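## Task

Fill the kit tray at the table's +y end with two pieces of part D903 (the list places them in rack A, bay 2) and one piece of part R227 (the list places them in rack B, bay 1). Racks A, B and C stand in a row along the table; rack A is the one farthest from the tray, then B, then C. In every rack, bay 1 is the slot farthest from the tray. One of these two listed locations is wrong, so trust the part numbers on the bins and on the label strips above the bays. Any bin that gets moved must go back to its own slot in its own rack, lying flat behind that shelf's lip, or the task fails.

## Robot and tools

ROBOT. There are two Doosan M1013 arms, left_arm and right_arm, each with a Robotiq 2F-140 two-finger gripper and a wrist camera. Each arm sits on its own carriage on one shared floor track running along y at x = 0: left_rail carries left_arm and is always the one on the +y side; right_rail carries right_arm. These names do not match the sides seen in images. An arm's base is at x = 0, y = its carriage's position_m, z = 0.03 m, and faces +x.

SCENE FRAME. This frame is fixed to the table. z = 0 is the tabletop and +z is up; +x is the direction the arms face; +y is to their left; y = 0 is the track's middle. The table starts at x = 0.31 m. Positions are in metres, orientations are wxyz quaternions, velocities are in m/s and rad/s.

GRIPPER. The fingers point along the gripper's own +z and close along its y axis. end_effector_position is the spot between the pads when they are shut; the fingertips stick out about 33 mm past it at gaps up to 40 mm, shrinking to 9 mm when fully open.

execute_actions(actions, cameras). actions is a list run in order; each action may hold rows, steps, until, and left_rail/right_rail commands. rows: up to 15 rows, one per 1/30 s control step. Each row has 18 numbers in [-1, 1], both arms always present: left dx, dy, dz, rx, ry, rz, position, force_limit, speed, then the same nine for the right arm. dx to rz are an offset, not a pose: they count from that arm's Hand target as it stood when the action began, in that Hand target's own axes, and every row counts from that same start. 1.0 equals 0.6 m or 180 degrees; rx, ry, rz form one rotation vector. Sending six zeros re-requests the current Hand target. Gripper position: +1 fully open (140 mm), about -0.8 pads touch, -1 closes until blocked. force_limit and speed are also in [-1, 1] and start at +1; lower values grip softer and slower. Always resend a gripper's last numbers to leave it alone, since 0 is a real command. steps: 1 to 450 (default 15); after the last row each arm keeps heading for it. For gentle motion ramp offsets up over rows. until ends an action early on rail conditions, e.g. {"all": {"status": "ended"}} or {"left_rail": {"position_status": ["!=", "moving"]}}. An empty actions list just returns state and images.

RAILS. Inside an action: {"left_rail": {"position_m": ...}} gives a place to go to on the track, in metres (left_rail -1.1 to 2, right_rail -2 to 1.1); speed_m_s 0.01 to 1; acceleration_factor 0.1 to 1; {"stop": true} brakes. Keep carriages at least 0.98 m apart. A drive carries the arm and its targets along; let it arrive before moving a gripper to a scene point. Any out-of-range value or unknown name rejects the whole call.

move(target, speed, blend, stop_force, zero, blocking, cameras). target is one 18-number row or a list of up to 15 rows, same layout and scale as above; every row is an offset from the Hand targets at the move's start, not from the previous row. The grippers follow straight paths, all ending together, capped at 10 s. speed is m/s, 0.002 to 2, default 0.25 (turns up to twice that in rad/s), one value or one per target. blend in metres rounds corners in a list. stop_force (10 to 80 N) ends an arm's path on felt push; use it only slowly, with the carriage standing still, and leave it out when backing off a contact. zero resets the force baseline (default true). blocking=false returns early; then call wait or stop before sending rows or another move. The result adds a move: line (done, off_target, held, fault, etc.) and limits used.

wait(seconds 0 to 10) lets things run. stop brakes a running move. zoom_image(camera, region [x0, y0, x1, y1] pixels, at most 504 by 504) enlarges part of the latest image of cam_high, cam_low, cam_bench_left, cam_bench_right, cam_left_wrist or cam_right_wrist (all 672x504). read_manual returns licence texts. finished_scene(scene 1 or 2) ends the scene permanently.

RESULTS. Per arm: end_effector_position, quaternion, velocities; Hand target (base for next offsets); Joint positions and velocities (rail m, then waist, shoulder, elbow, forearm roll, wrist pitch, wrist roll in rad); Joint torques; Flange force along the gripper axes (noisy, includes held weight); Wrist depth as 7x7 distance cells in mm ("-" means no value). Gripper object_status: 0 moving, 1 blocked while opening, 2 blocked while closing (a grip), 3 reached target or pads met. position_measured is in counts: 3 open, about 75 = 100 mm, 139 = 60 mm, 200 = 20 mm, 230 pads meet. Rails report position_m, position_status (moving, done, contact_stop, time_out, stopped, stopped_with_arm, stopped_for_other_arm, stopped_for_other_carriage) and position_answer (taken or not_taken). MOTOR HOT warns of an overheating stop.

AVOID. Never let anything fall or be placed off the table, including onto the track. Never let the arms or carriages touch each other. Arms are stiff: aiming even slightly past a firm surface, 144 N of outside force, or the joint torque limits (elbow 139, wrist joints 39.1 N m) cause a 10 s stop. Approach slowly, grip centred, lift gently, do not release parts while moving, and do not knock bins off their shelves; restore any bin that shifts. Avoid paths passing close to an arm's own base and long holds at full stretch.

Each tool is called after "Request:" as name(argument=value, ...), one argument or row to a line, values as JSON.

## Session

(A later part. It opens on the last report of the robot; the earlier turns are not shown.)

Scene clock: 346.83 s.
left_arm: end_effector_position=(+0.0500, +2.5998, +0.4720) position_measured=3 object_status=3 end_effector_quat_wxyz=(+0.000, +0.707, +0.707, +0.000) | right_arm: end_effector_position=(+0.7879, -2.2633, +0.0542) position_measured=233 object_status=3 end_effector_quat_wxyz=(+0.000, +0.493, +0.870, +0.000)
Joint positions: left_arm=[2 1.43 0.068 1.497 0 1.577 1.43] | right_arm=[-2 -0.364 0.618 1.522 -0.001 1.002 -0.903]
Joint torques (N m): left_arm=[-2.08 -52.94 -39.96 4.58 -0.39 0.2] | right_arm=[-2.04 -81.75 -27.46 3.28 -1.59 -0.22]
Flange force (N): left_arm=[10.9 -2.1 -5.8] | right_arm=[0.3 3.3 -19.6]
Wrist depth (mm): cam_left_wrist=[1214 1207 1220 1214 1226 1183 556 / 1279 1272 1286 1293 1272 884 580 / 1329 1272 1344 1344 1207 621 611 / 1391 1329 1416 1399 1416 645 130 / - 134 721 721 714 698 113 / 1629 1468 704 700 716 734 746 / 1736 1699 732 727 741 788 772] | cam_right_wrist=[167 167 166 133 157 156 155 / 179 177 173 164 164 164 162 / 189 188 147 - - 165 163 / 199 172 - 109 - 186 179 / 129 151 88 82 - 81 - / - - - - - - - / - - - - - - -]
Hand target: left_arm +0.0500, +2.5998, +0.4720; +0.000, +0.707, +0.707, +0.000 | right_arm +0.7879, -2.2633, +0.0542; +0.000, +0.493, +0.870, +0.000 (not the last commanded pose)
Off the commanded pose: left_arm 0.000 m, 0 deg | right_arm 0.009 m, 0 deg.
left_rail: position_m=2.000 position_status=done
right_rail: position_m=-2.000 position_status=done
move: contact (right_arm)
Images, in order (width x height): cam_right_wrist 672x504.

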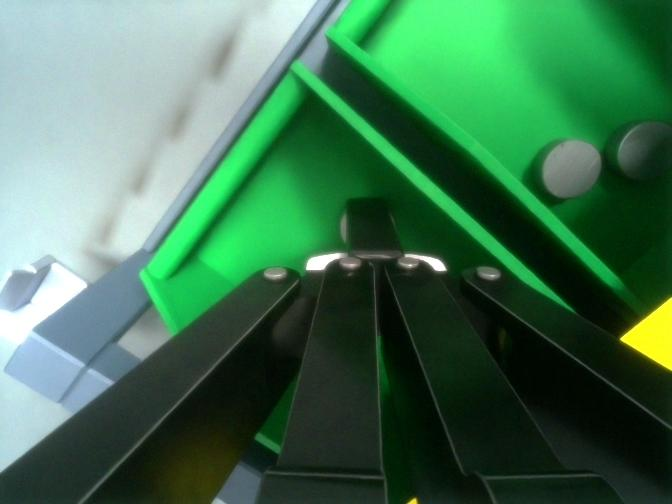

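Request:
move(
  target=[0,0,0,0,0,0,1,1,1,0.008,-0.041,0,0,0,0,-1,-1,0],
  speed=0.02,
  cameras=["cam_right_wrist"],
)

Request:
move(
  target=[
    [0,0,0,0,0,0,1,1,1,0,0,-0.05,0,0,0,-1,-1,0],
    [0,0,0,0,0,0,1,1,1,0,0,-0.1,0,0,0,-0.42,-1,0],
  ],
  speed=0.1,
  cameras=["cam_right_wrist"],
)

Request:
zoom_image(
  camera="cam_right_wrist",
  region=[170, 100, 520, 360],
)

Scene clock: 355.87 s.
left_arm: end_effector_position=(+0.0500, +2.5998, +0.4720) position_measured=3 object_status=3 end_effector_quat_wxyz=(+0.000, +0.707, +0.707, +0.000) | right_arm: end_effector_position=(+0.7643, -2.2718, +0.0542) position_measured=233 object_status=3 end_effector_quat_wxyz=(+0.000, +0.493, +0.870, +0.000)
Joint positions: left_arm=[2 1.43 0.068 1.497 0 1.577 1.43] | right_arm=[-2 -0.384 0.591 1.568 -0.001 0.982 -0.923]
Joint torques (N m): left_arm=[-2.41 -52.65 -40.2 4.53 -0.3 0.14] | right_arm=[-2.81 -83.34 -26.67 2.9 0.63 -0.25]
Flange force (N): left_arm=[9.9 -2.7 -5.3] | right_arm=[-2.4 6.9 -12.9]
Wrist depth (mm): cam_left_wrist=[1207 1207 1226 1220 1195 1195 554 / 1279 1293 1293 1272 1265 599 554 / 1359 1321 1307 1351 1359 616 599 / 119 133 1279 1321 1399 648 130 / 106 142 - - 727 691 113 / 1640 1663 702 710 746 743 739 / 1724 1788 732 727 758 790 785] | cam_right_wrist=[167 167 166 164 - 159 157 / 179 177 176 141 127 - 163 / 188 188 184 144 - - 165 / 201 197 175 109 - - 112 / 140 - 88 81 - 81 - / - - - - - - - / - - - - - - -]
Hand target: left_arm +0.0500, +2.5998, +0.4720; +0.000, +0.707, +0.707, +0.000 | right_arm +0.7643, -2.2719, +0.0542; +0.000, +0.493, +0.870, +0.000
Off the commanded pose: left_arm 0.000 m, 0 deg | right_arm 0.000 m, 0 deg.
left_rail: position_m=2.000 position_status=done
right_rail: position_m=-2.000 position_status=done
move: done
Images, in order (width x height): cam_right_wrist 672x504.

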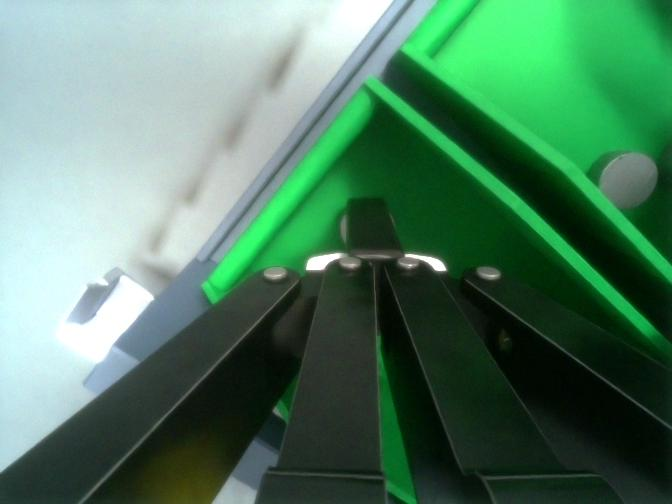

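Scene clock: 357.83 s.
left_arm: end_effector_position=(+0.0500, +2.5998, +0.4720) position_measured=3 object_status=3 end_effector_quat_wxyz=(+0.000, +0.707, +0.707, +0.000) | right_arm: end_effector_position=(+0.7643, -2.2718, +0.1142) position_measured=182 object_status=0 end_effector_quat_wxyz=(+0.000, +0.493, +0.870, +0.000)
Joint positions: left_arm=[2 1.43 0.068 1.497 0 1.577 1.43] | right_arm=[-2 -0.384 0.541 1.528 -0.001 1.072 -0.923]
Joint torques (N m): left_arm=[-1.78 -52.6 -40.14 4.61 -0.3 0.16] | right_arm=[-1.67 -92.68 -36.11 3.54 -0.18 -0.25]
Flange force (N): left_arm=[9.6 -2.2 -5.4] | right_arm=[-2.3 5.3 0.4]
Wrist depth (mm): cam_left_wrist=[1214 1195 1226 1226 1220 727 549 / 1272 1258 1307 1321 1279 587 579 / 1329 1344 1336 1416 - 615 611 / 119 884 1383 1433 1515 648 130 / 106 695 753 - 710 689 113 / 1629 1496 702 700 719 685 739 / 1749 1802 736 721 732 790 780] | cam_right_wrist=[217 219 219 217 - 208 208 / 236 233 232 227 - 222 219 / 248 248 244 225 - 221 221 / 266 262 212 118 134 - 147 / 282 72 82 192 - 94 81 / - - - 200 - - - / - - - 328 - - -]
Hand target: left_arm +0.0500, +2.5998, +0.4720; +0.000, +0.707, +0.707, +0.000 | right_arm +0.7643, -2.2718, +0.1142; +0.000, +0.493, +0.870, +0.000
Off the commanded pose: left_arm 0.000 m, 0 deg | right_arm 0.000 m, 0 deg.
left_rail: position_m=2.000 position_status=done
right_rail: position_m=-2.000 position_status=done
move: done
Images, in order (width x height): cam_right_wrist 672x504.

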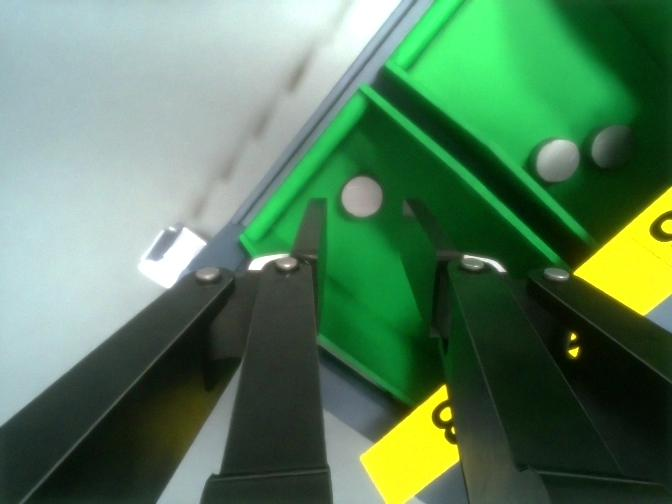

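Scaled by 1.440.

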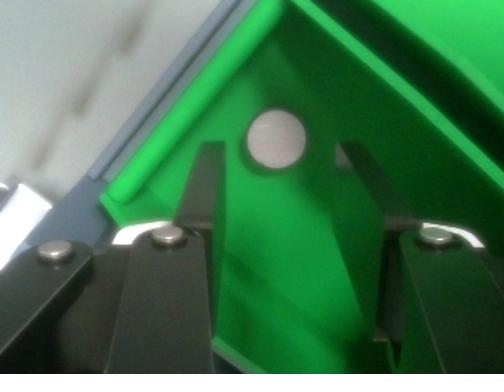

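Request:
move(
  target=[
    [0,0,0,0,0,0,1,1,1,-0.0083,0.0015,0.03,0,0,0,-0.42,-1,0],
    [0,0,0,0,0,0,1,1,1,-0.0083,0.0015,0.107,0,0,0,-0.42,-1,0],
  ],
  speed=0.04,
  stop_force=10,
  cameras=["cam_right_wrist"],
)

Scene clock: 374.70 s.
left_arm: end_effector_position=(+0.0500, +2.5998, +0.4720) position_measured=3 object_status=3 end_effector_quat_wxyz=(+0.000, +0.707, +0.707, +0.000) | right_arm: end_effector_position=(+0.7676, -2.2757, +0.0500) position_measured=182 object_status=3 end_effector_quat_wxyz=(+0.000, +0.493, +0.870, +0.000)
Joint positions: left_arm=[2 1.43 0.068 1.497 0 1.577 1.43] | right_arm=[-2 -0.387 0.601 1.561 -0.001 0.98 -0.926]
Joint torques (N m): left_arm=[-2.2 -52.54 -40.42 4.53 -0.32 0.12] | right_arm=[-1.62 -96.13 -33.89 3.34 -0.13 -0.24]
Flange force (N): left_arm=[9.7 -2.5 -4.8] | right_arm=[-2.5 5.7 0.7]
Wrist depth (mm): cam_left_wrist=[1220 1220 1207 1220 1214 1189 546 / 1272 1286 1293 1336 1286 593 587 / 1351 1351 1351 1359 1359 616 611 / 119 143 1416 1442 1424 1383 130 / 105 143 - - 700 695 113 / 1629 1535 708 708 714 736 - / 1724 823 730 727 730 788 793] | cam_right_wrist=[165 163 159 158 124 153 151 / 175 173 172 134 121 158 161 / 184 183 180 143 171 - 156 / 196 193 103 133 133 - 109 / - - 82 81 - 94 81 / - - - 152 - - - / - - - 138 - - -]
Hand target: left_arm +0.0500, +2.5998, +0.4720; +0.000, +0.707, +0.707, +0.000 | right_arm +0.7676, -2.2757, +0.0500; +0.000, +0.493, +0.870, +0.000
Off the commanded pose: left_arm 0.000 m, 0 deg | right_arm 0.000 m, 0 deg.
left_rail: position_m=2.000 position_status=done
right_rail: position_m=-2.000 position_status=done
move: done
Images, in order (width x height): cam_right_wrist 672x504.

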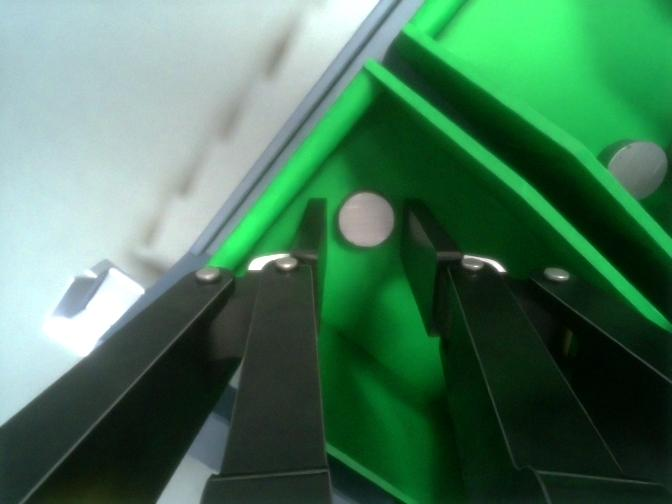

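No contact, disc centred. Close.

Request:
execute_actions(
  actions=[
    {"rows":[[0,0,0,0,0,0,1,1,1,0,0,0,0,0,0,-1,0,-1]],"steps":60},
  ],
  cameras=[],
)

Request:
move(
  target=[0,0,0,0,0,0,1,1,1,0,0,-0.22,0,0,0,-1,0,-1],
  speed=0.1,
  cameras=["cam_right_wrist"],
)

Scene clock: 381.73 s.
left_arm: end_effector_position=(+0.0500, +2.5998, +0.4720) position_measured=3 object_status=3 end_effector_quat_wxyz=(+0.000, +0.707, +0.707, +0.000) | right_arm: end_effector_position=(+0.7676, -2.2757, +0.0500) position_measured=198 object_status=2 end_effector_quat_wxyz=(+0.000, +0.493, +0.870, +0.000)
Joint positions: left_arm=[2 1.43 0.068 1.497 0 1.577 1.43] | right_arm=[-2 -0.387 0.601 1.561 -0.001 0.98 -0.926]
Joint torques (N m): left_arm=[-2.11 -52.56 -40.26 4.64 -0.39 0.15] | right_arm=[-0.85 -85.57 -29.42 3.67 -1.27 -0.23]
Flange force (N): left_arm=[9.9 -2.1 -5.2] | right_arm=[-1.1 3.0 -12.5]
Wrist depth (mm): cam_left_wrist=[1226 1214 1226 1166 1220 1195 557 / 1279 1239 1258 1293 1245 765 579 / 1359 1344 1336 1351 1399 624 611 / - 991 1286 1424 1399 643 130 / - - 698 712 719 700 113 / 1640 1496 708 706 719 734 746 / 1762 1675 730 719 748 790 788] | cam_right_wrist=[165 163 163 160 151 152 152 / 175 173 172 134 137 156 160 / 184 183 181 145 - - 158 / 196 193 147 141 110 - 135 / - - 82 178 - 87 81 / - - 75 169 - - - / - - - 139 - - -]
Hand target: left_arm +0.0500, +2.5998, +0.4720; +0.000, +0.707, +0.707, +0.000 | right_arm +0.7676, -2.2757, +0.0500; +0.000, +0.493, +0.870, +0.000
Off the commanded pose: left_arm 0.000 m, 0 deg | right_arm 0.000 m, 0 deg.
left_rail: position_m=2.000 position_status=done
right_rail: position_m=-2.000 position_status=done
No camera images: "cameras" was empty.

Scene clock: 383.43 s.
left_arm: end_effector_position=(+0.0500, +2.5998, +0.4720) position_measured=3 object_status=3 end_effector_quat_wxyz=(+0.000, +0.707, +0.707, +0.000) | right_arm: end_effector_position=(+0.7676, -2.2756, +0.1820) position_measured=198 object_status=2 end_effector_quat_wxyz=(+0.000, +0.493, +0.870, +0.000)
Joint positions: left_arm=[2 1.43 0.068 1.497 0 1.577 1.43] | right_arm=[-2 -0.387 0.501 1.459 -0.001 1.182 -0.926]
Joint torques (N m): left_arm=[-1.94 -52.96 -40.32 4.63 -0.29 0.21] | right_arm=[-1.86 -91.3 -37.95 3.79 -0.34 -0.35]
Flange force (N): left_arm=[9.7 -2.5 -5.2] | right_arm=[-2.9 6.6 0.0]
Wrist depth (mm): cam_left_wrist=[1214 1201 1207 1220 1214 1189 556 / 1279 1272 1286 1258 1293 592 577 / 1351 1359 1359 1375 1359 626 610 / 1399 1442 1424 1424 1391 645 130 / - 135 - - - 695 113 / 1640 739 704 704 708 725 741 / 1762 1844 736 725 736 782 782] | cam_right_wrist=[281 280 278 279 - - 214 / 298 297 294 289 - - 191 / 317 316 308 166 - 208 203 / 338 336 244 138 119 215 216 / 356 - 84 257 - 87 81 / - - 75 - - - - / - - - - - - -]
Hand target: left_arm +0.0500, +2.5998, +0.4720; +0.000, +0.707, +0.707, +0.000 | right_arm +0.7676, -2.2756, +0.1820; +0.000, +0.493, +0.870, +0.000
Off the commanded pose: left_arm 0.000 m, 0 deg | right_arm 0.000 m, 0 deg.
left_rail: position_m=2.000 position_status=done
right_rail: position_m=-2.000 position_status=done
move: done
Images, in order (width x height): cam_right_wrist 672x504.

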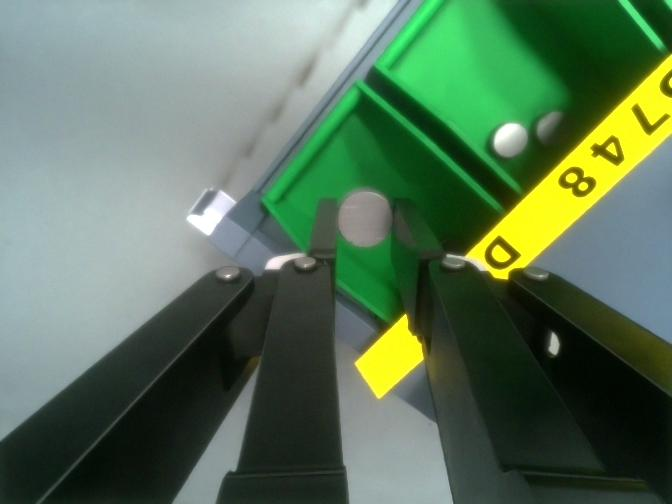

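Request:
move(
  target=[0,0,0,0,0,0,1,1,1,0.53,-0.008,-0.383,0,0,0,-1,0,-1],
  speed=0.3,
  cameras=[],
)

Request:
execute_actions(
  actions=[
    {"right_rail":{"position_m":1.02,"acceleration_factor":0.7},"steps":450,"until":{"right_rail":{"position_status":["!=","moving"]}}},
  ],
  cameras=[],
)

Request:
move(
  target=[0,0,0,0,0,0,1,1,1,0.604,0.402,0,0,0,0.2,-1,0,-1],
  speed=0.35,
  cameras=[],
)

Request:
move(
  target=[0,0,0,0,0,0,1,1,1,0.848,0.016,0.317,-0.0272,0.1091,0.154,-1,0,-1],
  speed=0.35,
  cameras=["cam_right_wrist"],
)

Scene clock: 403.70 s.
left_arm: end_effector_position=(+0.0500, +2.5998, +0.4720) position_measured=3 object_status=3 end_effector_quat_wxyz=(+0.000, +0.707, +0.707, +0.000) | right_arm: end_effector_position=(+0.6002, -2.0050, +0.4116) position_measured=198 object_status=2 end_effector_quat_wxyz=(+0.000, +0.493, +0.870, +0.000)
Joint positions: left_arm=[2 1.43 0.068 1.497 0 1.577 1.43] | right_arm=[-2 -0.066 0.07 1.603 -0.001 1.469 -0.605]
Joint torques (N m): left_arm=[-1.9 -52.98 -40.22 4.59 -0.38 0.14] | right_arm=[-1.19 -49.63 -40.76 4.12 -0.07 -0.22]
Flange force (N): left_arm=[10.6 -1.7 -5.2] | right_arm=[0.6 3.7 -1.9]
Wrist depth (mm): cam_left_wrist=[- 1166 1214 1214 1214 1189 553 / 1300 1279 1265 1293 1300 590 579 / 1351 1321 1351 1344 1375 626 610 / 119 133 1407 1424 - 645 130 / - - - 664 700 685 113 / 1607 1515 700 710 659 - 758 / 1736 1652 739 727 760 793 775] | cam_right_wrist=[489 486 460 478 476 472 482 / 517 515 503 503 503 511 502 / 548 564 549 533 532 530 - / 1319 584 562 140 110 546 562 / - - 84 87 - 87 584 / - - 75 - - - - / - - - - - - -]
Hand target: left_arm +0.0500, +2.5998, +0.4720; +0.000, +0.707, +0.707, +0.000 | right_arm +0.6002, -2.0050, +0.4117; +0.000, +0.493, +0.870, +0.000
Off the commanded pose: left_arm 0.000 m, 0 deg | right_arm 0.000 m, 0 deg.
left_rail: position_m=2.000 position_status=done
right_rail: position_m=-2.000 position_status=done
move: done
No camera images: "cameras" was empty.

Scene clock: 409.23 s.
left_arm: end_effector_position=(+0.0500, +2.5998, +0.4720) position_measured=3 object_status=3 end_effector_quat_wxyz=(+0.000, +0.707, +0.707, +0.000) | right_arm: end_effector_position=(+0.6002, +1.0149, +0.4117) position_measured=198 object_status=2 end_effector_quat_wxyz=(+0.000, +0.493, +0.870, +0.000)
Joint positions: left_arm=[2 1.43 0.068 1.497 0 1.577 1.43] | right_arm=[1.02 -0.065 0.07 1.603 -0.001 1.469 -0.605]
Joint torques (N m): left_arm=[-1.46 -52.75 -40.22 4.59 -0.29 0.22] | right_arm=[-1.8 -50.78 -41.32 4.09 -0.22 -0.3]
Flange force (N): left_arm=[10.1 -1.2 -5.0] | right_arm=[1.9 5.1 -1.5]
Wrist depth (mm): cam_left_wrist=[1207 1220 1144 1201 1220 1189 549 / 1272 1279 1279 1258 1279 601 577 / 1336 1367 1336 1336 1344 624 583 / 119 142 1293 1433 1496 636 124 / 106 134 708 - - 700 113 / 1618 721 706 704 714 730 743 / 1775 1858 739 725 739 785 788] | cam_right_wrist=[478 491 480 482 477 462 453 / 523 502 513 506 502 516 511 / 544 546 557 531 536 536 - / 595 576 569 140 136 556 567 / 623 - 84 81 - 87 81 / - - 75 - - - - / - - - - - - -]
Hand target: left_arm +0.0500, +2.5998, +0.4720; +0.000, +0.707, +0.707, +0.000 | right_arm +0.6002, +1.0149, +0.4117; +0.000, +0.493, +0.870, +0.000
Tool commands: left_gripper/position=+1.0 left_gripper/force_limit=+1.0 left_gripper/speed=+1.0 right_gripper/position=-1.0 right_gripper/force_limit=+0.0 right_gripper/speed=-1.0
Off the commanded pose: left_arm 0.000 m, 0 deg | right_arm 0.000 m, 0 deg.
left_rail: position_m=2.000 position_status=done
right_rail: position_m=1.020 position_status=done
No camera images: "cameras" was empty.

Scene clock: 411.07 s.
left_arm: end_effector_position=(+0.0500, +2.5998, +0.4720) position_measured=3 object_status=3 end_effector_quat_wxyz=(+0.000, +0.707, +0.707, +0.000) | right_arm: end_effector_position=(+0.6210, +1.4498, +0.4113) position_measured=198 object_status=2 end_effector_quat_wxyz=(+0.000, +0.738, +0.675, +0.000)
Joint positions: left_arm=[2 1.43 0.068 1.497 0 1.577 1.43] | right_arm=[1.02 0.56 0.322 1.297 -0.001 1.523 0.649]
Joint torques (N m): left_arm=[-2 -52.94 -40.3 4.59 -0.33 0.22] | right_arm=[-1.59 -77.08 -41.75 4.11 -0.25 -0.28]
Flange force (N): left_arm=[10.7 -1.9 -4.8] | right_arm=[5.3 1.3 -0.5]
Wrist depth (mm): cam_left_wrist=[1201 1207 1220 1214 1201 1201 553 / 1265 1258 1272 1293 1293 587 577 / 1336 1351 1367 1344 1344 623 610 / 119 908 1391 1433 1416 648 130 / 105 682 - - - 689 113 / 1618 746 702 702 682 732 743 / - 1687 739 721 755 788 785] | cam_right_wrist=[- 483 469 478 477 476 468 / 540 513 515 503 490 491 393 / 560 548 540 509 517 509 377 / 607 598 573 136 135 539 461 / 595 - 84 87 - 87 81 / - - 75 - - - - / - - - - - - -]
Hand target: left_arm +0.0500, +2.5998, +0.4720; +0.000, +0.707, +0.707, +0.000 | right_arm +0.6210, +1.4498, +0.4113; +0.000, +0.738, +0.675, +0.000
Off the commanded pose: left_arm 0.000 m, 0 deg | right_arm 0.000 m, 0 deg.
left_rail: position_m=2.000 position_status=done
right_rail: position_m=1.020 position_status=done
move: done
No camera images: "cameras" was empty.

Scene clock: 413.27 s.
left_arm: end_effector_position=(+0.0500, +2.5998, +0.4720) position_measured=3 object_status=3 end_effector_quat_wxyz=(+0.000, +0.707, +0.707, +0.000) | right_arm: end_effector_position=(+0.6756, +1.9556, +0.2208) position_measured=198 object_status=2 end_effector_quat_wxyz=(-0.083, +0.866, +0.469, +0.153)
Joint positions: left_arm=[2 1.43 0.068 1.497 0 1.577 1.43] | right_arm=[1.02 0.907 0.891 0.749 0.032 1.153 1.477]
Joint torques (N m): left_arm=[-2.15 -52.6 -40.51 4.59 -0.34 0.16] | right_arm=[-1.56 -127.22 -43.2 4.17 -1.21 -0.26]
Flange force (N): left_arm=[8.1 -2.9 -5.3] | right_arm=[6.9 -1.7 2.4]
Wrist depth (mm): cam_left_wrist=[1220 1207 1207 1207 1226 582 553 / 1293 1293 1279 1272 1279 598 577 / 1321 1314 1336 1351 1367 621 610 / - 815 1407 1433 1505 648 130 / - - 706 725 - 687 113 / 1652 741 700 702 719 732 748 / 1675 1749 732 723 760 782 793] | cam_right_wrist=[358 355 - 351 355 352 352 / 361 355 - - 353 352 349 / 363 365 - - 356 355 352 / 363 354 - 135 119 356 353 / - - 84 88 - 87 354 / - - 75 358 - - - / - - - - - - -]
Hand target: left_arm +0.0500, +2.5998, +0.4720; +0.000, +0.707, +0.707, +0.000 | right_arm +0.6756, +1.9556, +0.2207; -0.083, +0.866, +0.469, +0.153
Off the commanded pose: left_arm 0.000 m, 0 deg | right_arm 0.000 m, 0 deg.
left_rail: position_m=2.000 position_status=done
right_rail: position_m=1.020 position_status=done
move: done
Images, in order (width x height): cam_right_wrist 672x504.

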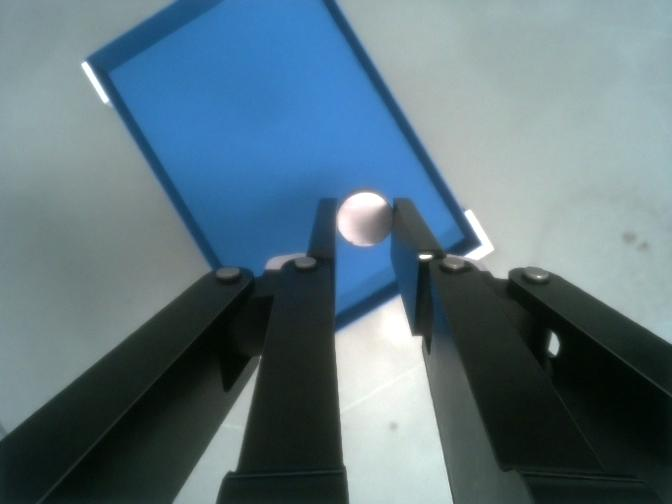

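Request:
move(
  target=[0,0,0,0,0,0,1,1,1,-0.088,0,0.243,0,0,0,-1,0,-1],
  speed=0.2,
  cameras=[],
)

Request:
move(
  target=[0,0,0,0,0,0,1,1,1,-0.0184,0,0.0505,0,0,0,-1,0,-1],
  speed=0.015,
  stop_force=10,
  cameras=["cam_right_wrist"],
)

Request:
execute_actions(
  actions=[
    {"rows":[[0,0,0,0,0,0,1,1,1,0,0,0,0,0,0,-0.38,0,-1]],"steps":40},
  ],
  cameras=["cam_right_wrist"],
)

Request:
move(
  target=[0,0,0,0,0,0,1,1,1,0.092,0,-0.25,0,0,0,-0.38,0,-1],
  speed=0.2,
  cameras=["cam_right_wrist"],
)

Scene clock: 423.93 s.
left_arm: end_effector_position=(+0.0500, +2.5998, +0.4720) position_measured=3 object_status=3 end_effector_quat_wxyz=(+0.000, +0.707, +0.707, +0.000) | right_arm: end_effector_position=(+0.6758, +1.9558, +0.0658) position_measured=198 object_status=2 end_effector_quat_wxyz=(-0.083, +0.866, +0.469, +0.153)
Joint positions: left_arm=[2 1.43 0.068 1.497 0 1.577 1.43] | right_arm=[1.02 0.907 0.953 0.914 0.036 0.927 1.468]
Joint torques (N m): left_arm=[-1.82 -52.4 -40.44 4.57 -0.32 0.21] | right_arm=[-1.58 -129.7 -40.85 3.96 -1.37 -0.29]
Flange force (N): left_arm=[8.9 -1.8 -4.9] | right_arm=[9.0 -1.9 4.9]
Wrist depth (mm): cam_left_wrist=[1252 1226 1207 1232 1252 727 552 / 1272 1265 1201 1272 1279 598 577 / 1336 1336 1351 1351 1351 619 613 / - 1359 1375 1424 1515 682 130 / 106 124 698 - - 691 113 / 1652 1586 704 706 712 736 732 / 1736 1687 732 725 762 785 793] | cam_right_wrist=[- - - - 189 201 200 / - - - - - 202 201 / 191 - - - - 186 202 / 207 - 202 137 110 187 202 / - 72 84 82 - 87 203 / - - 75 206 - - - / - - - 206 - - -]
Hand target: left_arm +0.0500, +2.5998, +0.4720; +0.000, +0.707, +0.707, +0.000 | right_arm +0.6758, +1.9558, +0.0657; -0.083, +0.866, +0.469, +0.153
Off the commanded pose: left_arm 0.000 m, 0 deg | right_arm 0.000 m, 0 deg.
left_rail: position_m=2.000 position_status=done
right_rail: position_m=1.020 position_status=done
move: done
No camera images: "cameras" was empty.

Scene clock: 426.07 s.
left_arm: end_effector_position=(+0.0500, +2.5998, +0.4720) position_measured=3 object_status=3 end_effector_quat_wxyz=(+0.000, +0.707, +0.707, +0.000) | right_arm: end_effector_position=(+0.6759, +1.9559, +0.0435) position_measured=198 object_status=2 end_effector_quat_wxyz=(-0.083, +0.866, +0.469, +0.153)
Joint positions: left_arm=[2 1.43 0.068 1.497 0 1.577 1.43] | right_arm=[1.02 0.907 0.967 0.929 0.037 0.898 1.467]
Joint torques (N m): left_arm=[-1.93 -52.68 -40.42 4.61 -0.39 0.12] | right_arm=[-1.68 -123.26 -36.4 3.91 -0.27 -0.26]
Flange force (N): left_arm=[9.4 -2.1 -5.1] | right_arm=[10.8 -1.8 -1.1]
Wrist depth (mm): cam_left_wrist=[1265 1201 1220 1220 1207 1195 553 / 1293 1279 1252 1272 1279 853 576 / 1383 1329 1351 1344 1329 624 611 / 119 143 1399 1383 1618 646 130 / 106 - - 727 736 691 113 / 1629 719 708 706 730 739 746 / 1762 823 727 727 753 785 785] | cam_right_wrist=[- - - - - 179 179 / 182 - - - - 166 179 / - - - - - - 180 / 169 - - 136 110 - 180 / 167 72 84 81 - 87 180 / - - 75 174 - - - / - - - 184 - - -]
Hand target: left_arm +0.0500, +2.5998, +0.4720; +0.000, +0.707, +0.707, +0.000 | right_arm +0.6759, +1.9559, +0.0436; -0.083, +0.866, +0.469, +0.153 (not the last commanded pose)
Off the commanded pose: left_arm 0.000 m, 0 deg | right_arm 0.010 m, 0 deg.
left_rail: position_m=2.000 position_status=done
right_rail: position_m=1.020 position_status=done
move: contact (right_arm)
Images, in order (width x height): cam_right_wrist 672x504.

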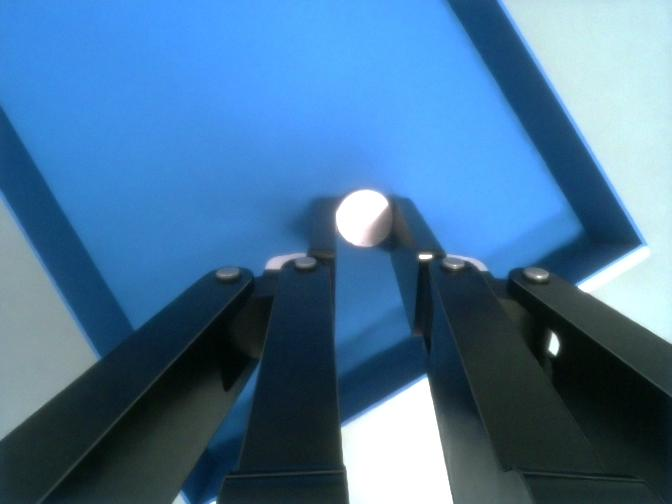

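Scene clock: 427.60 s.
left_arm: end_effector_position=(+0.0500, +2.5998, +0.4720) position_measured=3 object_status=3 end_effector_quat_wxyz=(+0.000, +0.707, +0.707, +0.000) | right_arm: end_effector_position=(+0.6759, +1.9559, +0.0436) position_measured=177 object_status=3 end_effector_quat_wxyz=(-0.083, +0.866, +0.469, +0.153)
Joint positions: left_arm=[2 1.43 0.068 1.497 0 1.577 1.43] | right_arm=[1.02 0.907 0.967 0.929 0.037 0.898 1.467]
Joint torques (N m): left_arm=[-2.11 -52.54 -40.17 4.65 -0.3 0.18] | right_arm=[-2.03 -128.57 -40.34 3.91 -1.24 -0.24]
Flange force (N): left_arm=[9.4 -2.0 -5.5] | right_arm=[6.5 -1.9 2.6]
Wrist depth (mm): cam_left_wrist=[1207 1207 1220 1220 1226 1189 554 / 1293 1272 1272 1321 1279 596 572 / 1344 1344 1442 1367 1359 619 613 / 1375 143 1286 1433 1416 645 130 / - 723 698 - - 695 113 / 1618 732 702 708 698 734 739 / 1699 835 732 727 741 796 777] | cam_right_wrist=[- - - - - 179 179 / - - - - - 164 179 / - - - - - - 180 / 170 - - 133 121 - 179 / - 77 83 - 143 94 81 / - - - 171 179 - - / - - - 184 - - -]
Hand target: left_arm +0.0500, +2.5998, +0.4720; +0.000, +0.707, +0.707, +0.000 | right_arm +0.6759, +1.9559, +0.0436; -0.083, +0.866, +0.469, +0.153
Off the commanded pose: left_arm 0.000 m, 0 deg | right_arm 0.000 m, 0 deg.
left_rail: position_m=2.000 position_status=done
right_rail: position_m=1.020 position_status=done
Images, in order (width x height): cam_right_wrist 672x504.

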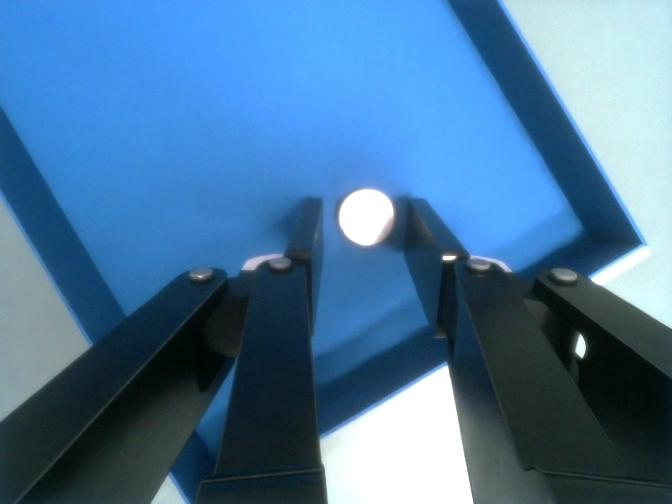

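Scene clock: 428.90 s.
left_arm: end_effector_position=(+0.0500, +2.5998, +0.4720) position_measured=3 object_status=3 end_effector_quat_wxyz=(+0.000, +0.707, +0.707, +0.000) | right_arm: end_effector_position=(+0.6761, +1.9563, +0.2035) position_measured=177 object_status=3 end_effector_quat_wxyz=(-0.083, +0.866, +0.469, +0.153)
Joint positions: left_arm=[2 1.43 0.068 1.497 0 1.577 1.43] | right_arm=[1.02 0.907 0.896 0.771 0.032 1.126 1.476]
Joint torques (N m): left_arm=[-1.73 -53 -40.35 4.57 -0.4 0.22] | right_arm=[-1.54 -127.35 -42.37 4.12 -1.26 -0.25]
Flange force (N): left_arm=[10.0 -1.8 -5.2] | right_arm=[10.3 -1.6 3.1]
Wrist depth (mm): cam_left_wrist=[1214 1220 1183 1220 1399 1189 553 / 1293 1272 1344 1272 1279 590 576 / 1344 1336 1344 1367 1344 610 613 / - 963 1391 1424 1505 645 130 / - - - 702 - 691 113 / 1652 1586 708 712 706 734 - / 1724 1687 732 732 750 780 788] | cam_right_wrist=[342 - - 336 340 338 333 / 342 - - - 337 334 333 / 344 341 - - 334 335 334 / 342 343 - 119 121 336 338 / - 77 83 338 121 94 81 / - - - 341 - - - / - - - 344 - - -]
Hand target: left_arm +0.0500, +2.5998, +0.4720; +0.000, +0.707, +0.707, +0.000 | right_arm +0.6761, +1.9564, +0.2034; -0.083, +0.866, +0.469, +0.153
Off the commanded pose: left_arm 0.000 m, 0 deg | right_arm 0.000 m, 0 deg.
left_rail: position_m=2.000 position_status=done
right_rail: position_m=1.020 position_status=done
move: done
Images, in order (width x height): cam_right_wrist 672x504.

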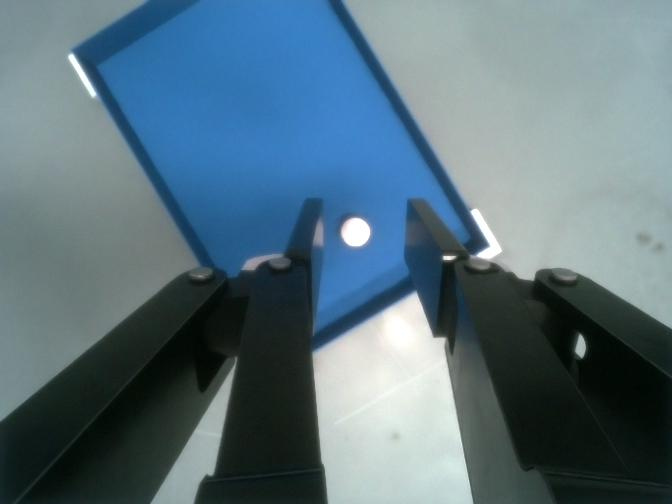

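Request:
move(
  target=[0,0,0,0,0,0,1,1,1,-0.672,0.398,-0.63,0.0272,-0.1091,-0.154,-0.38,0,-1],
  speed=0.5,
  cameras=[],
)

Request:
move(
  target=[0,0,0,0,0,0,1,1,1,-0.747,0.065,0.05,0,0,-0.528,1,0,1],
  speed=0.5,
  cameras=[],
)

Request:
execute_actions(
  actions=[
    {"right_rail":{"position_m":-0.4,"acceleration_factor":1},"steps":450,"until":{"right_rail":{"position_status":["!=","moving"]}}},
  ],
  cameras=["cam_right_wrist"],
)

Scene clock: 441.10 s.
left_arm: end_effector_position=(+0.0500, +2.5998, +0.4720) position_measured=3 object_status=3 end_effector_quat_wxyz=(+0.000, +0.707, +0.707, +0.000) | right_arm: end_effector_position=(+0.5986, +1.4002, +0.4205) position_measured=177 object_status=3 end_effector_quat_wxyz=(+0.000, +0.738, +0.675, +0.000)
Joint positions: left_arm=[2 1.43 0.068 1.497 0 1.577 1.43] | right_arm=[1.02 0.517 0.245 1.382 0 1.515 0.606]
Joint torques (N m): left_arm=[-1.95 -53.37 -40.31 4.62 -0.35 0.2] | right_arm=[-3.03 -69.53 -41.31 4.11 -0.25 -0.36]
Flange force (N): left_arm=[10.7 -2.0 -5.2] | right_arm=[8.0 2.1 -1.2]
Wrist depth (mm): cam_left_wrist=[1214 1232 1207 1214 1226 862 554 / 1279 1272 1265 1307 1279 587 576 / 1336 1359 1329 1359 1399 624 611 / 119 133 1459 1399 - 639 130 / - 133 - - 710 687 113 / 1618 732 700 706 682 734 743 / 1762 826 734 723 743 785 790] | cam_right_wrist=[501 489 489 486 486 471 367 / 528 530 518 530 474 476 399 / 604 569 542 - 536 525 436 / 585 570 570 112 121 533 461 / 590 77 83 621 - 94 81 / - - - - - - - / - - - 722 - - -]
Hand target: left_arm +0.0500, +2.5998, +0.4720; +0.000, +0.707, +0.707, +0.000 | right_arm +0.5986, +1.4002, +0.4205; +0.000, +0.738, +0.675, +0.000
Off the commanded pose: left_arm 0.000 m, 0 deg | right_arm 0.000 m, 0 deg.
left_rail: position_m=2.000 position_status=done
right_rail: position_m=1.020 position_status=done
move: done; limits=paced
No camera images: "cameras" was empty.

Scene clock: 443.47 s.
left_arm: end_effector_position=(+0.0500, +2.5998, +0.4720) position_measured=3 object_status=3 end_effector_quat_wxyz=(+0.000, +0.707, +0.707, +0.000) | right_arm: end_effector_position=(+0.5976, +0.9503, +0.3907) position_measured=3 object_status=3 end_effector_quat_wxyz=(+0.000, +0.000, +1.000, +0.000)
Joint positions: left_arm=[2 1.43 0.068 1.497 0 1.577 1.43] | right_arm=[1.02 -0.173 0.076 1.634 0 1.431 -1.743]
Joint torques (N m): left_arm=[-1.75 -53.02 -40.47 4.6 -0.37 0.15] | right_arm=[-0.88 -51.37 -40.74 4.07 -0.18 -0.28]
Flange force (N): left_arm=[9.6 -1.9 -5.0] | right_arm=[-4.8 1.9 -1.1]
Wrist depth (mm): cam_left_wrist=[1207 1201 1214 1207 1220 1195 554 / 1258 1279 1286 1272 1252 599 577 / 1336 1351 1367 1407 1367 619 613 / 119 133 1293 1433 1416 646 130 / 105 126 - - - 700 113 / 1640 748 704 695 721 734 746 / 1711 1640 736 727 753 793 793] | cam_right_wrist=[464 464 464 461 458 456 457 / 484 492 488 485 490 451 475 / 523 532 513 520 510 513 511 / - 133 559 545 549 492 133 / - 133 590 607 596 - 107 / - - - 641 633 504 513 / - 1651 1651 1664 684 487 -]
Hand target: left_arm +0.0500, +2.5998, +0.4720; +0.000, +0.707, +0.707, +0.000 | right_arm +0.5976, +0.9502, +0.3907; +0.000, +0.000, +1.000, +0.000
Off the commanded pose: left_arm 0.000 m, 0 deg | right_arm 0.000 m, 0 deg.
left_rail: position_m=2.000 position_status=done
right_rail: position_m=1.020 position_status=done
move: done
No camera images: "cameras" was empty.

Scene clock: 446.73 s.
left_arm: end_effector_position=(+0.0500, +2.5998, +0.4720) position_measured=3 object_status=3 end_effector_quat_wxyz=(+0.000, +0.707, +0.707, +0.000) | right_arm: end_effector_position=(+0.5977, -0.4697, +0.3907) position_measured=3 object_status=3 end_effector_quat_wxyz=(+0.000, +0.000, +1.000, +0.000)
Joint positions: left_arm=[2 1.43 0.068 1.497 0 1.577 1.43] | right_arm=[-0.4 -0.173 0.076 1.634 0 1.431 -1.743]
Joint torques (N m): left_arm=[-1.73 -52.25 -40.53 4.62 -0.35 0.15] | right_arm=[-1.7 -51.41 -40.98 4.06 -0.19 -0.28]
Flange force (N): left_arm=[8.5 -2.0 -4.8] | right_arm=[-4.8 3.1 -0.9]
Wrist depth (mm): cam_left_wrist=[1207 1214 1195 1207 1220 1189 552 / 1272 1214 1272 1272 1286 596 577 / 1351 1091 1351 1375 1367 624 602 / 111 143 1286 1407 1307 683 130 / - 133 - - - - 113 / - 750 706 706 719 736 748 / 1749 796 736 725 758 793 790] | cam_right_wrist=[467 460 457 462 449 460 456 / 492 476 493 486 480 484 478 / 517 520 517 520 515 515 511 / - 132 552 544 552 535 133 / - 582 585 - 564 579 107 / - 644 559 494 509 499 639 / - 1889 676 431 556 442 -]
Hand target: left_arm +0.0500, +2.5998, +0.4720; +0.000, +0.707, +0.707, +0.000 | right_arm +0.5976, -0.4697, +0.3907; +0.000, +0.000, +1.000, +0.000
Tool commands: left_gripper/position=+1.0 left_gripper/force_limit=+1.0 left_gripper/speed=+1.0 right_gripper/position=+1.0 right_gripper/force_limit=+0.0 right_gripper/speed=+1.0
Off the commanded pose: left_arm 0.000 m, 0 deg | right_arm 0.000 m, 0 deg.
left_rail: position_m=2.000 position_status=done
right_rail: position_m=-0.400 position_status=done
Images, in order (width x height): cam_right_wrist 672x504.

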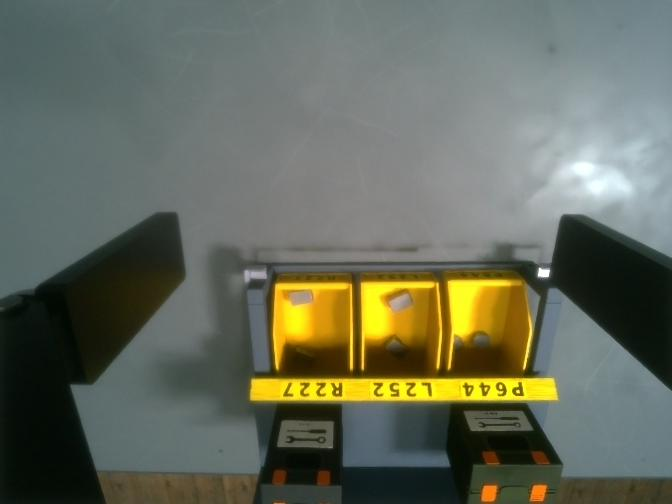

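Request:
move(
  target=[0,0,0,0,0,0,1,1,1,-0.349,-0.122,0.34,0,0,0.5,-1,-1,0],
  speed=0.3,
  cameras=["cam_right_wrist"],
)

Request:
zoom_image(
  camera="cam_right_wrist",
  region=[200, 80, 550, 340],
)

Scene clock: 476.30 s.
left_arm: end_effector_position=(+0.0500, +2.5998, +0.4720) position_measured=3 object_status=3 end_effector_quat_wxyz=(+0.000, +0.707, +0.707, +0.000) | right_arm: end_effector_position=(+0.8070, -0.5432, +0.1867) position_measured=233 object_status=3 end_effector_quat_wxyz=(+0.000, +0.707, +0.707, +0.000)
Joint positions: left_arm=[2 1.43 0.068 1.497 0 1.577 1.43] | right_arm=[-0.4 -0.218 0.504 1.445 0 1.193 -0.217]
Joint torques (N m): left_arm=[-2.21 -51.84 -40.39 4.64 -0.33 0.15] | right_arm=[-1.5 -91.88 -38.46 3.81 -0.19 -0.24]
Flange force (N): left_arm=[8.3 -3.0 -4.9] | right_arm=[1.3 5.7 0.3]
Wrist depth (mm): cam_left_wrist=[1201 1201 1226 1232 1245 1195 562 / 1286 1286 1265 1293 1265 765 576 / 1351 1336 1359 1359 1351 619 608 / 119 133 1293 1433 1416 650 130 / - 133 706 - - 700 113 / - 725 702 708 712 798 734 / 1736 1802 732 727 758 793 793] | cam_right_wrist=[285 284 283 275 208 187 189 / 303 301 299 - - 196 164 / 321 319 319 284 - 206 165 / 344 345 334 110 247 224 174 / 369 358 88 82 - 81 357 / - - - - - - - / - - - - - - -]
Hand target: left_arm +0.0500, +2.5998, +0.4720; +0.000, +0.707, +0.707, +0.000 | right_arm +0.8070, -0.5432, +0.1867; +0.000, +0.707, +0.707, +0.000
Off the commanded pose: left_arm 0.000 m, 0 deg | right_arm 0.000 m, 0 deg.
left_rail: position_m=2.000 position_status=done
right_rail: position_m=-0.400 position_status=done
move: done
Images, in order (width x height): cam_right_wrist 672x504.

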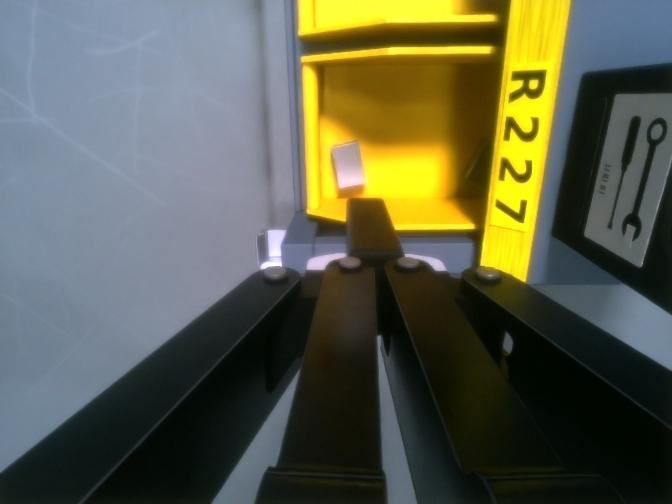

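Scaled by 1.440.

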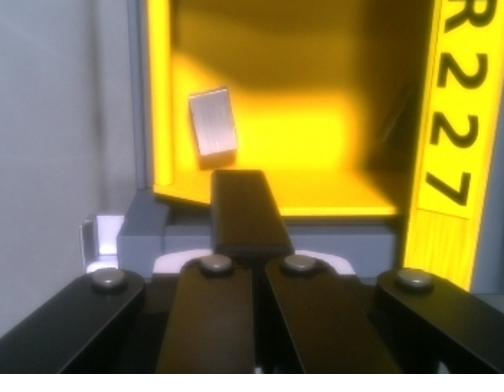

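Request:
move(
  target=[0,0,0,0,0,0,1,1,1,0.015,-0.0117,0.18,0,0,0,-1,-1,0],
  speed=0.12,
  cameras=[],
)

Request:
move(
  target=[0,0,0,0,0,0,1,1,1,0,0,0.04,0,0,0,-1,-1,0],
  speed=0.01,
  stop_force=10,
  cameras=["cam_right_wrist"],
)

Scene clock: 491.27 s.
left_arm: end_effector_position=(+0.0500, +2.5998, +0.4720) position_measured=3 object_status=3 end_effector_quat_wxyz=(+0.000, +0.707, +0.707, +0.000) | right_arm: end_effector_position=(+0.8000, -0.5342, +0.0788) position_measured=233 object_status=3 end_effector_quat_wxyz=(+0.000, +0.707, +0.707, +0.000)
Joint positions: left_arm=[2 1.43 0.068 1.497 0 1.577 1.43] | right_arm=[-0.4 -0.209 0.57 1.553 0 1.018 -0.208]
Joint torques (N m): left_arm=[-1.89 -52.59 -40.43 4.61 -0.3 0.16] | right_arm=[-1.84 -94.31 -34.91 3.46 -0.32 -0.21]
Flange force (N): left_arm=[9.8 -1.8 -4.6] | right_arm=[2.2 5.7 0.4]
Wrist depth (mm): cam_left_wrist=[1201 1214 1207 1226 1220 1189 549 / 1300 1258 1279 1265 1189 599 576 / 1359 1321 1359 1336 1314 626 610 / 119 133 1367 1433 1450 645 130 / 106 126 702 775 - 683 113 / 1618 750 706 706 721 723 - / 1736 1663 732 725 775 790 782] | cam_right_wrist=[188 188 188 161 165 169 116 / 200 200 199 160 - - 186 / 214 212 212 170 - - 111 / 228 227 222 112 - 194 115 / 244 236 88 81 - 81 119 / - - - - - - - / - - - - - - -]
Hand target: left_arm +0.0500, +2.5998, +0.4720; +0.000, +0.707, +0.707, +0.000 | right_arm +0.8000, -0.5342, +0.0787; +0.000, +0.707, +0.707, +0.000
Off the commanded pose: left_arm 0.000 m, 0 deg | right_arm 0.000 m, 0 deg.
left_rail: position_m=2.000 position_status=done
right_rail: position_m=-0.400 position_status=done
move: done
No camera images: "cameras" was empty.

Scene clock: 493.87 s.
left_arm: end_effector_position=(+0.0500, +2.5998, +0.4720) position_measured=3 object_status=3 end_effector_quat_wxyz=(+0.000, +0.707, +0.707, +0.000) | right_arm: end_effector_position=(+0.8001, -0.5342, +0.0591) position_measured=233 object_status=3 end_effector_quat_wxyz=(+0.000, +0.707, +0.707, +0.000)
Joint positions: left_arm=[2 1.43 0.068 1.497 0 1.577 1.43] | right_arm=[-0.4 -0.209 0.587 1.566 0 0.989 -0.208]
Joint torques (N m): left_arm=[-1.91 -52.28 -40.38 4.6 -0.36 0.27] | right_arm=[-2.23 -76.7 -25.74 3.45 -1.6 -0.31]
Flange force (N): left_arm=[8.3 -2.3 -5.3] | right_arm=[3.0 2.5 -21.9]
Wrist depth (mm): cam_left_wrist=[1226 1239 1226 1220 1214 859 554 / 1293 1272 1265 1265 1226 596 575 / 1344 1525 1351 1351 1433 613 608 / 119 133 1383 1416 1487 646 130 / 106 689 - 691 727 698 113 / 1640 725 706 700 719 732 741 / 1736 809 732 725 736 809 785] | cam_right_wrist=[172 171 171 159 116 117 118 / 184 181 180 170 - - 166 / 194 193 192 176 179 182 - / 206 205 204 112 - 188 188 / 223 217 88 82 - 81 163 / - - - - - - - / - - - - - - -]
Hand target: left_arm +0.0500, +2.5998, +0.4720; +0.000, +0.707, +0.707, +0.000 | right_arm +0.8001, -0.5342, +0.0591; +0.000, +0.707, +0.707, +0.000 (not the last commanded pose)
Off the commanded pose: left_arm 0.000 m, 0 deg | right_arm 0.004 m, 0 deg.
left_rail: position_m=2.000 position_status=done
right_rail: position_m=-0.400 position_status=done
move: contact (right_arm)
Images, in order (width x height): cam_right_wrist 672x504.

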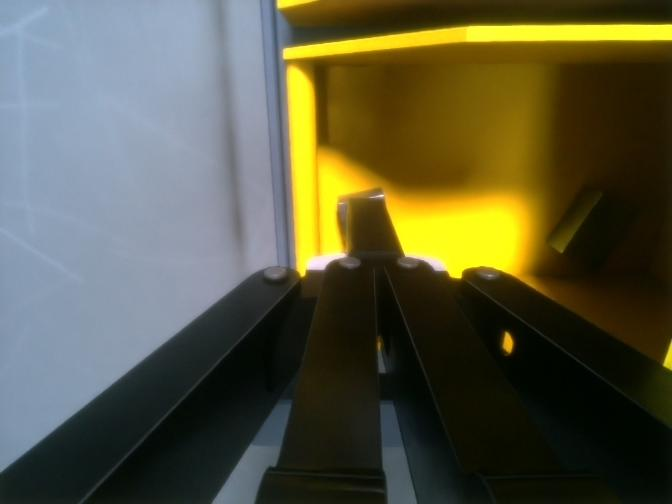

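Request:
move(
  target=[0,0,0,0,0,0,1,1,1,0.012,0.017,0,0,0,0,-1,-1,0],
  speed=0.02,
  cameras=[],
)

Request:
move(
  target=[
    [0,0,0,0,0,0,1,1,1,0,0,-0.05,0,0,0,-1,-1,0],
    [0,0,0,0,0,0,1,1,1,0,0,-0.11,0,0,0,-0.36,-1,0],
  ],
  speed=0.1,
  cameras=["cam_right_wrist"],
)

Request:
zoom_image(
  camera="cam_right_wrist",
  region=[220, 100, 500, 310],
)

Scene clock: 503.20 s.
left_arm: end_effector_position=(+0.0500, +2.5998, +0.4720) position_measured=3 object_status=3 end_effector_quat_wxyz=(+0.000, +0.707, +0.707, +0.000) | right_arm: end_effector_position=(+0.8103, -0.5270, +0.0592) position_measured=233 object_status=3 end_effector_quat_wxyz=(+0.000, +0.707, +0.707, +0.000)
Joint positions: left_arm=[2 1.43 0.068 1.497 0 1.577 1.43] | right_arm=[-0.4 -0.198 0.599 1.545 0 0.998 -0.196]
Joint torques (N m): left_arm=[-2.52 -52.3 -40.4 4.57 -0.3 0.31] | right_arm=[1.5 -77.08 -24.93 4.65 -1.63 -0.31]
Flange force (N): left_arm=[9.3 -2.5 -4.8] | right_arm=[-1.9 2.8 -23.3]
Wrist depth (mm): cam_left_wrist=[1195 1207 1214 1220 1226 682 558 / 1272 1265 1252 1293 1300 587 579 / 1351 1359 1321 1359 1344 624 610 / 119 804 1407 1416 1496 643 130 / 106 700 702 - 732 700 113 / - 710 702 706 734 736 748 / 1762 812 732 723 753 782 785] | cam_right_wrist=[171 171 170 166 99 - 98 / 184 180 179 171 169 165 166 / 193 192 189 178 182 - - / 206 205 203 133 - 187 173 / 223 218 88 82 - 81 103 / - - - - - - - / - - - - - - -]
Hand target: left_arm +0.0500, +2.5998, +0.4720; +0.000, +0.707, +0.707, +0.000 | right_arm +0.8103, -0.5270, +0.0591; +0.000, +0.707, +0.707, +0.000
Off the commanded pose: left_arm 0.000 m, 0 deg | right_arm 0.000 m, 0 deg.
left_rail: position_m=2.000 position_status=done
right_rail: position_m=-0.400 position_status=done
move: done
No camera images: "cameras" was empty.

Scene clock: 505.27 s.
left_arm: end_effector_position=(+0.0500, +2.5998, +0.4720) position_measured=3 object_status=3 end_effector_quat_wxyz=(+0.000, +0.707, +0.707, +0.000) | right_arm: end_effector_position=(+0.8103, -0.5270, +0.1251) position_measured=174 object_status=0 end_effector_quat_wxyz=(+0.000, +0.707, +0.707, +0.000)
Joint positions: left_arm=[2 1.43 0.068 1.497 0 1.577 1.43] | right_arm=[-0.4 -0.197 0.546 1.498 0 1.097 -0.196]
Joint torques (N m): left_arm=[-2.15 -52.88 -40.27 4.59 -0.3 0.13] | right_arm=[-1.62 -93.74 -36.54 3.56 -0.22 -0.29]
Flange force (N): left_arm=[10.2 -2.6 -5.1] | right_arm=[2.1 5.8 0.4]
Wrist depth (mm): cam_left_wrist=[1214 1220 1214 1214 1207 721 561 / 1265 1265 1265 1286 1286 587 572 / 1344 1359 1344 1359 1344 626 608 / - 796 1407 1416 1314 638 130 / - 144 - - - 698 113 / 1652 765 706 706 719 734 - / 1724 1788 734 727 758 911 785] | cam_right_wrist=[230 230 229 - - 139 131 / 242 244 243 206 163 160 137 / 264 258 257 234 - 155 143 / 278 277 267 209 126 158 148 / - 79 82 199 194 - 81 / - - - 315 - - - / - - - 341 - - -]
Hand target: left_arm +0.0500, +2.5998, +0.4720; +0.000, +0.707, +0.707, +0.000 | right_arm +0.8103, -0.5270, +0.1251; +0.000, +0.707, +0.707, +0.000
Off the commanded pose: left_arm 0.000 m, 0 deg | right_arm 0.000 m, 0 deg.
left_rail: position_m=2.000 position_status=done
right_rail: position_m=-0.400 position_status=done
move: done
Images, in order (width x height): cam_right_wrist 672x504.

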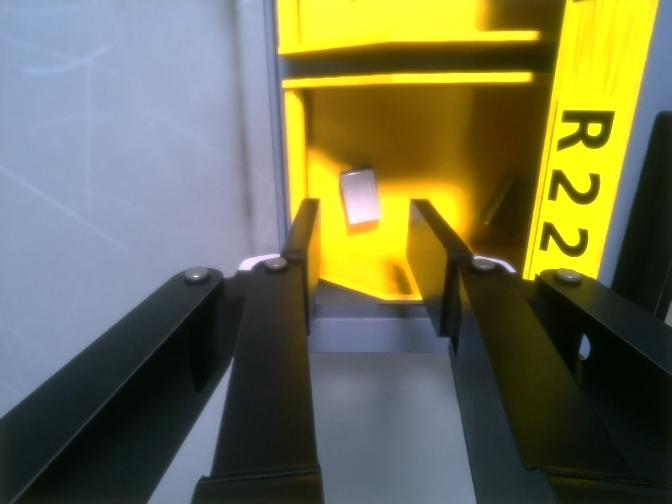

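Scaled by 1.800.

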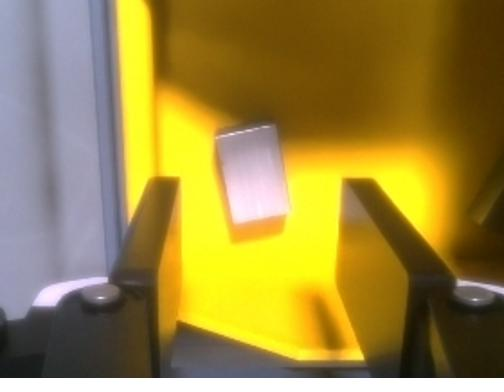

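Request:
move(
  target=[
    [0,0,0,0,0,0,1,1,1,0,-0.005,0.03,0,0,-0.055,-0.44,-1,0],
    [0,0,0,0,0,0,1,1,1,0,-0.005,0.126,0,0,-0.055,-0.44,-1,0],
  ],
  speed=0.05,
  stop_force=10,
  cameras=["cam_right_wrist"],
)

Scene clock: 520.57 s.
left_arm: end_effector_position=(+0.0500, +2.5998, +0.4720) position_measured=3 object_status=3 end_effector_quat_wxyz=(+0.000, +0.707, +0.707, +0.000) | right_arm: end_effector_position=(+0.8073, -0.5270, +0.0495) position_measured=185 object_status=3 end_effector_quat_wxyz=(+0.000, +0.644, +0.765, +0.000)
Joint positions: left_arm=[2 1.43 0.068 1.497 0 1.577 1.43] | right_arm=[-0.4 -0.198 0.603 1.557 0 0.981 -0.37]
Joint torques (N m): left_arm=[-2.25 -52.8 -40.08 4.64 -0.24 0.16] | right_arm=[-1.39 -96.21 -34.01 3.41 -0.24 -0.29]
Flange force (N): left_arm=[9.9 -2.6 -5.5] | right_arm=[0.6 5.5 0.8]
Wrist depth (mm): cam_left_wrist=[- 1220 1232 1201 1207 1201 1189 / 1265 1279 1293 1279 1300 589 579 / 1375 1351 1321 1336 1344 623 611 / 119 - 1416 1407 1391 633 130 / - - - - - 706 113 / 1640 714 706 704 700 736 748 / 1687 1816 734 734 770 785 790] | cam_right_wrist=[164 162 162 155 154 - - / 174 172 172 134 164 134 104 / 184 183 180 168 170 163 169 / 196 195 190 132 129 174 179 / - 72 82 149 153 88 81 / - - - 136 - - - / - - - 129 - - -]
Hand target: left_arm +0.0500, +2.5998, +0.4720; +0.000, +0.707, +0.707, +0.000 | right_arm +0.8073, -0.5270, +0.0495; +0.000, +0.644, +0.765, +0.000
Off the commanded pose: left_arm 0.000 m, 0 deg | right_arm 0.000 m, 0 deg.
left_rail: position_m=2.000 position_status=done
right_rail: position_m=-0.400 position_status=done
move: done
Images, in order (width x height): cam_right_wrist 672x504.

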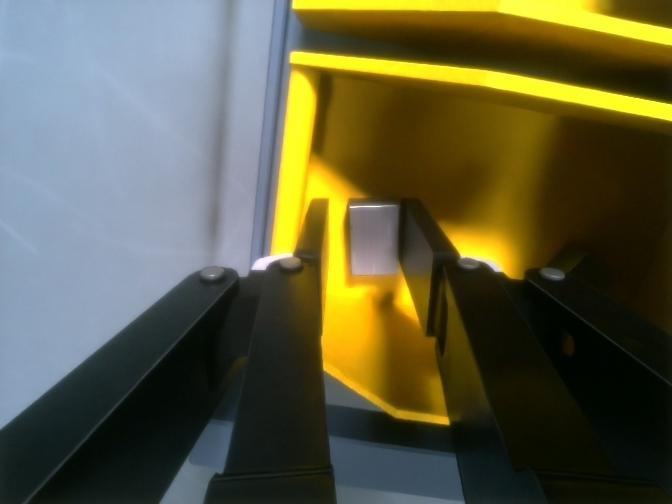

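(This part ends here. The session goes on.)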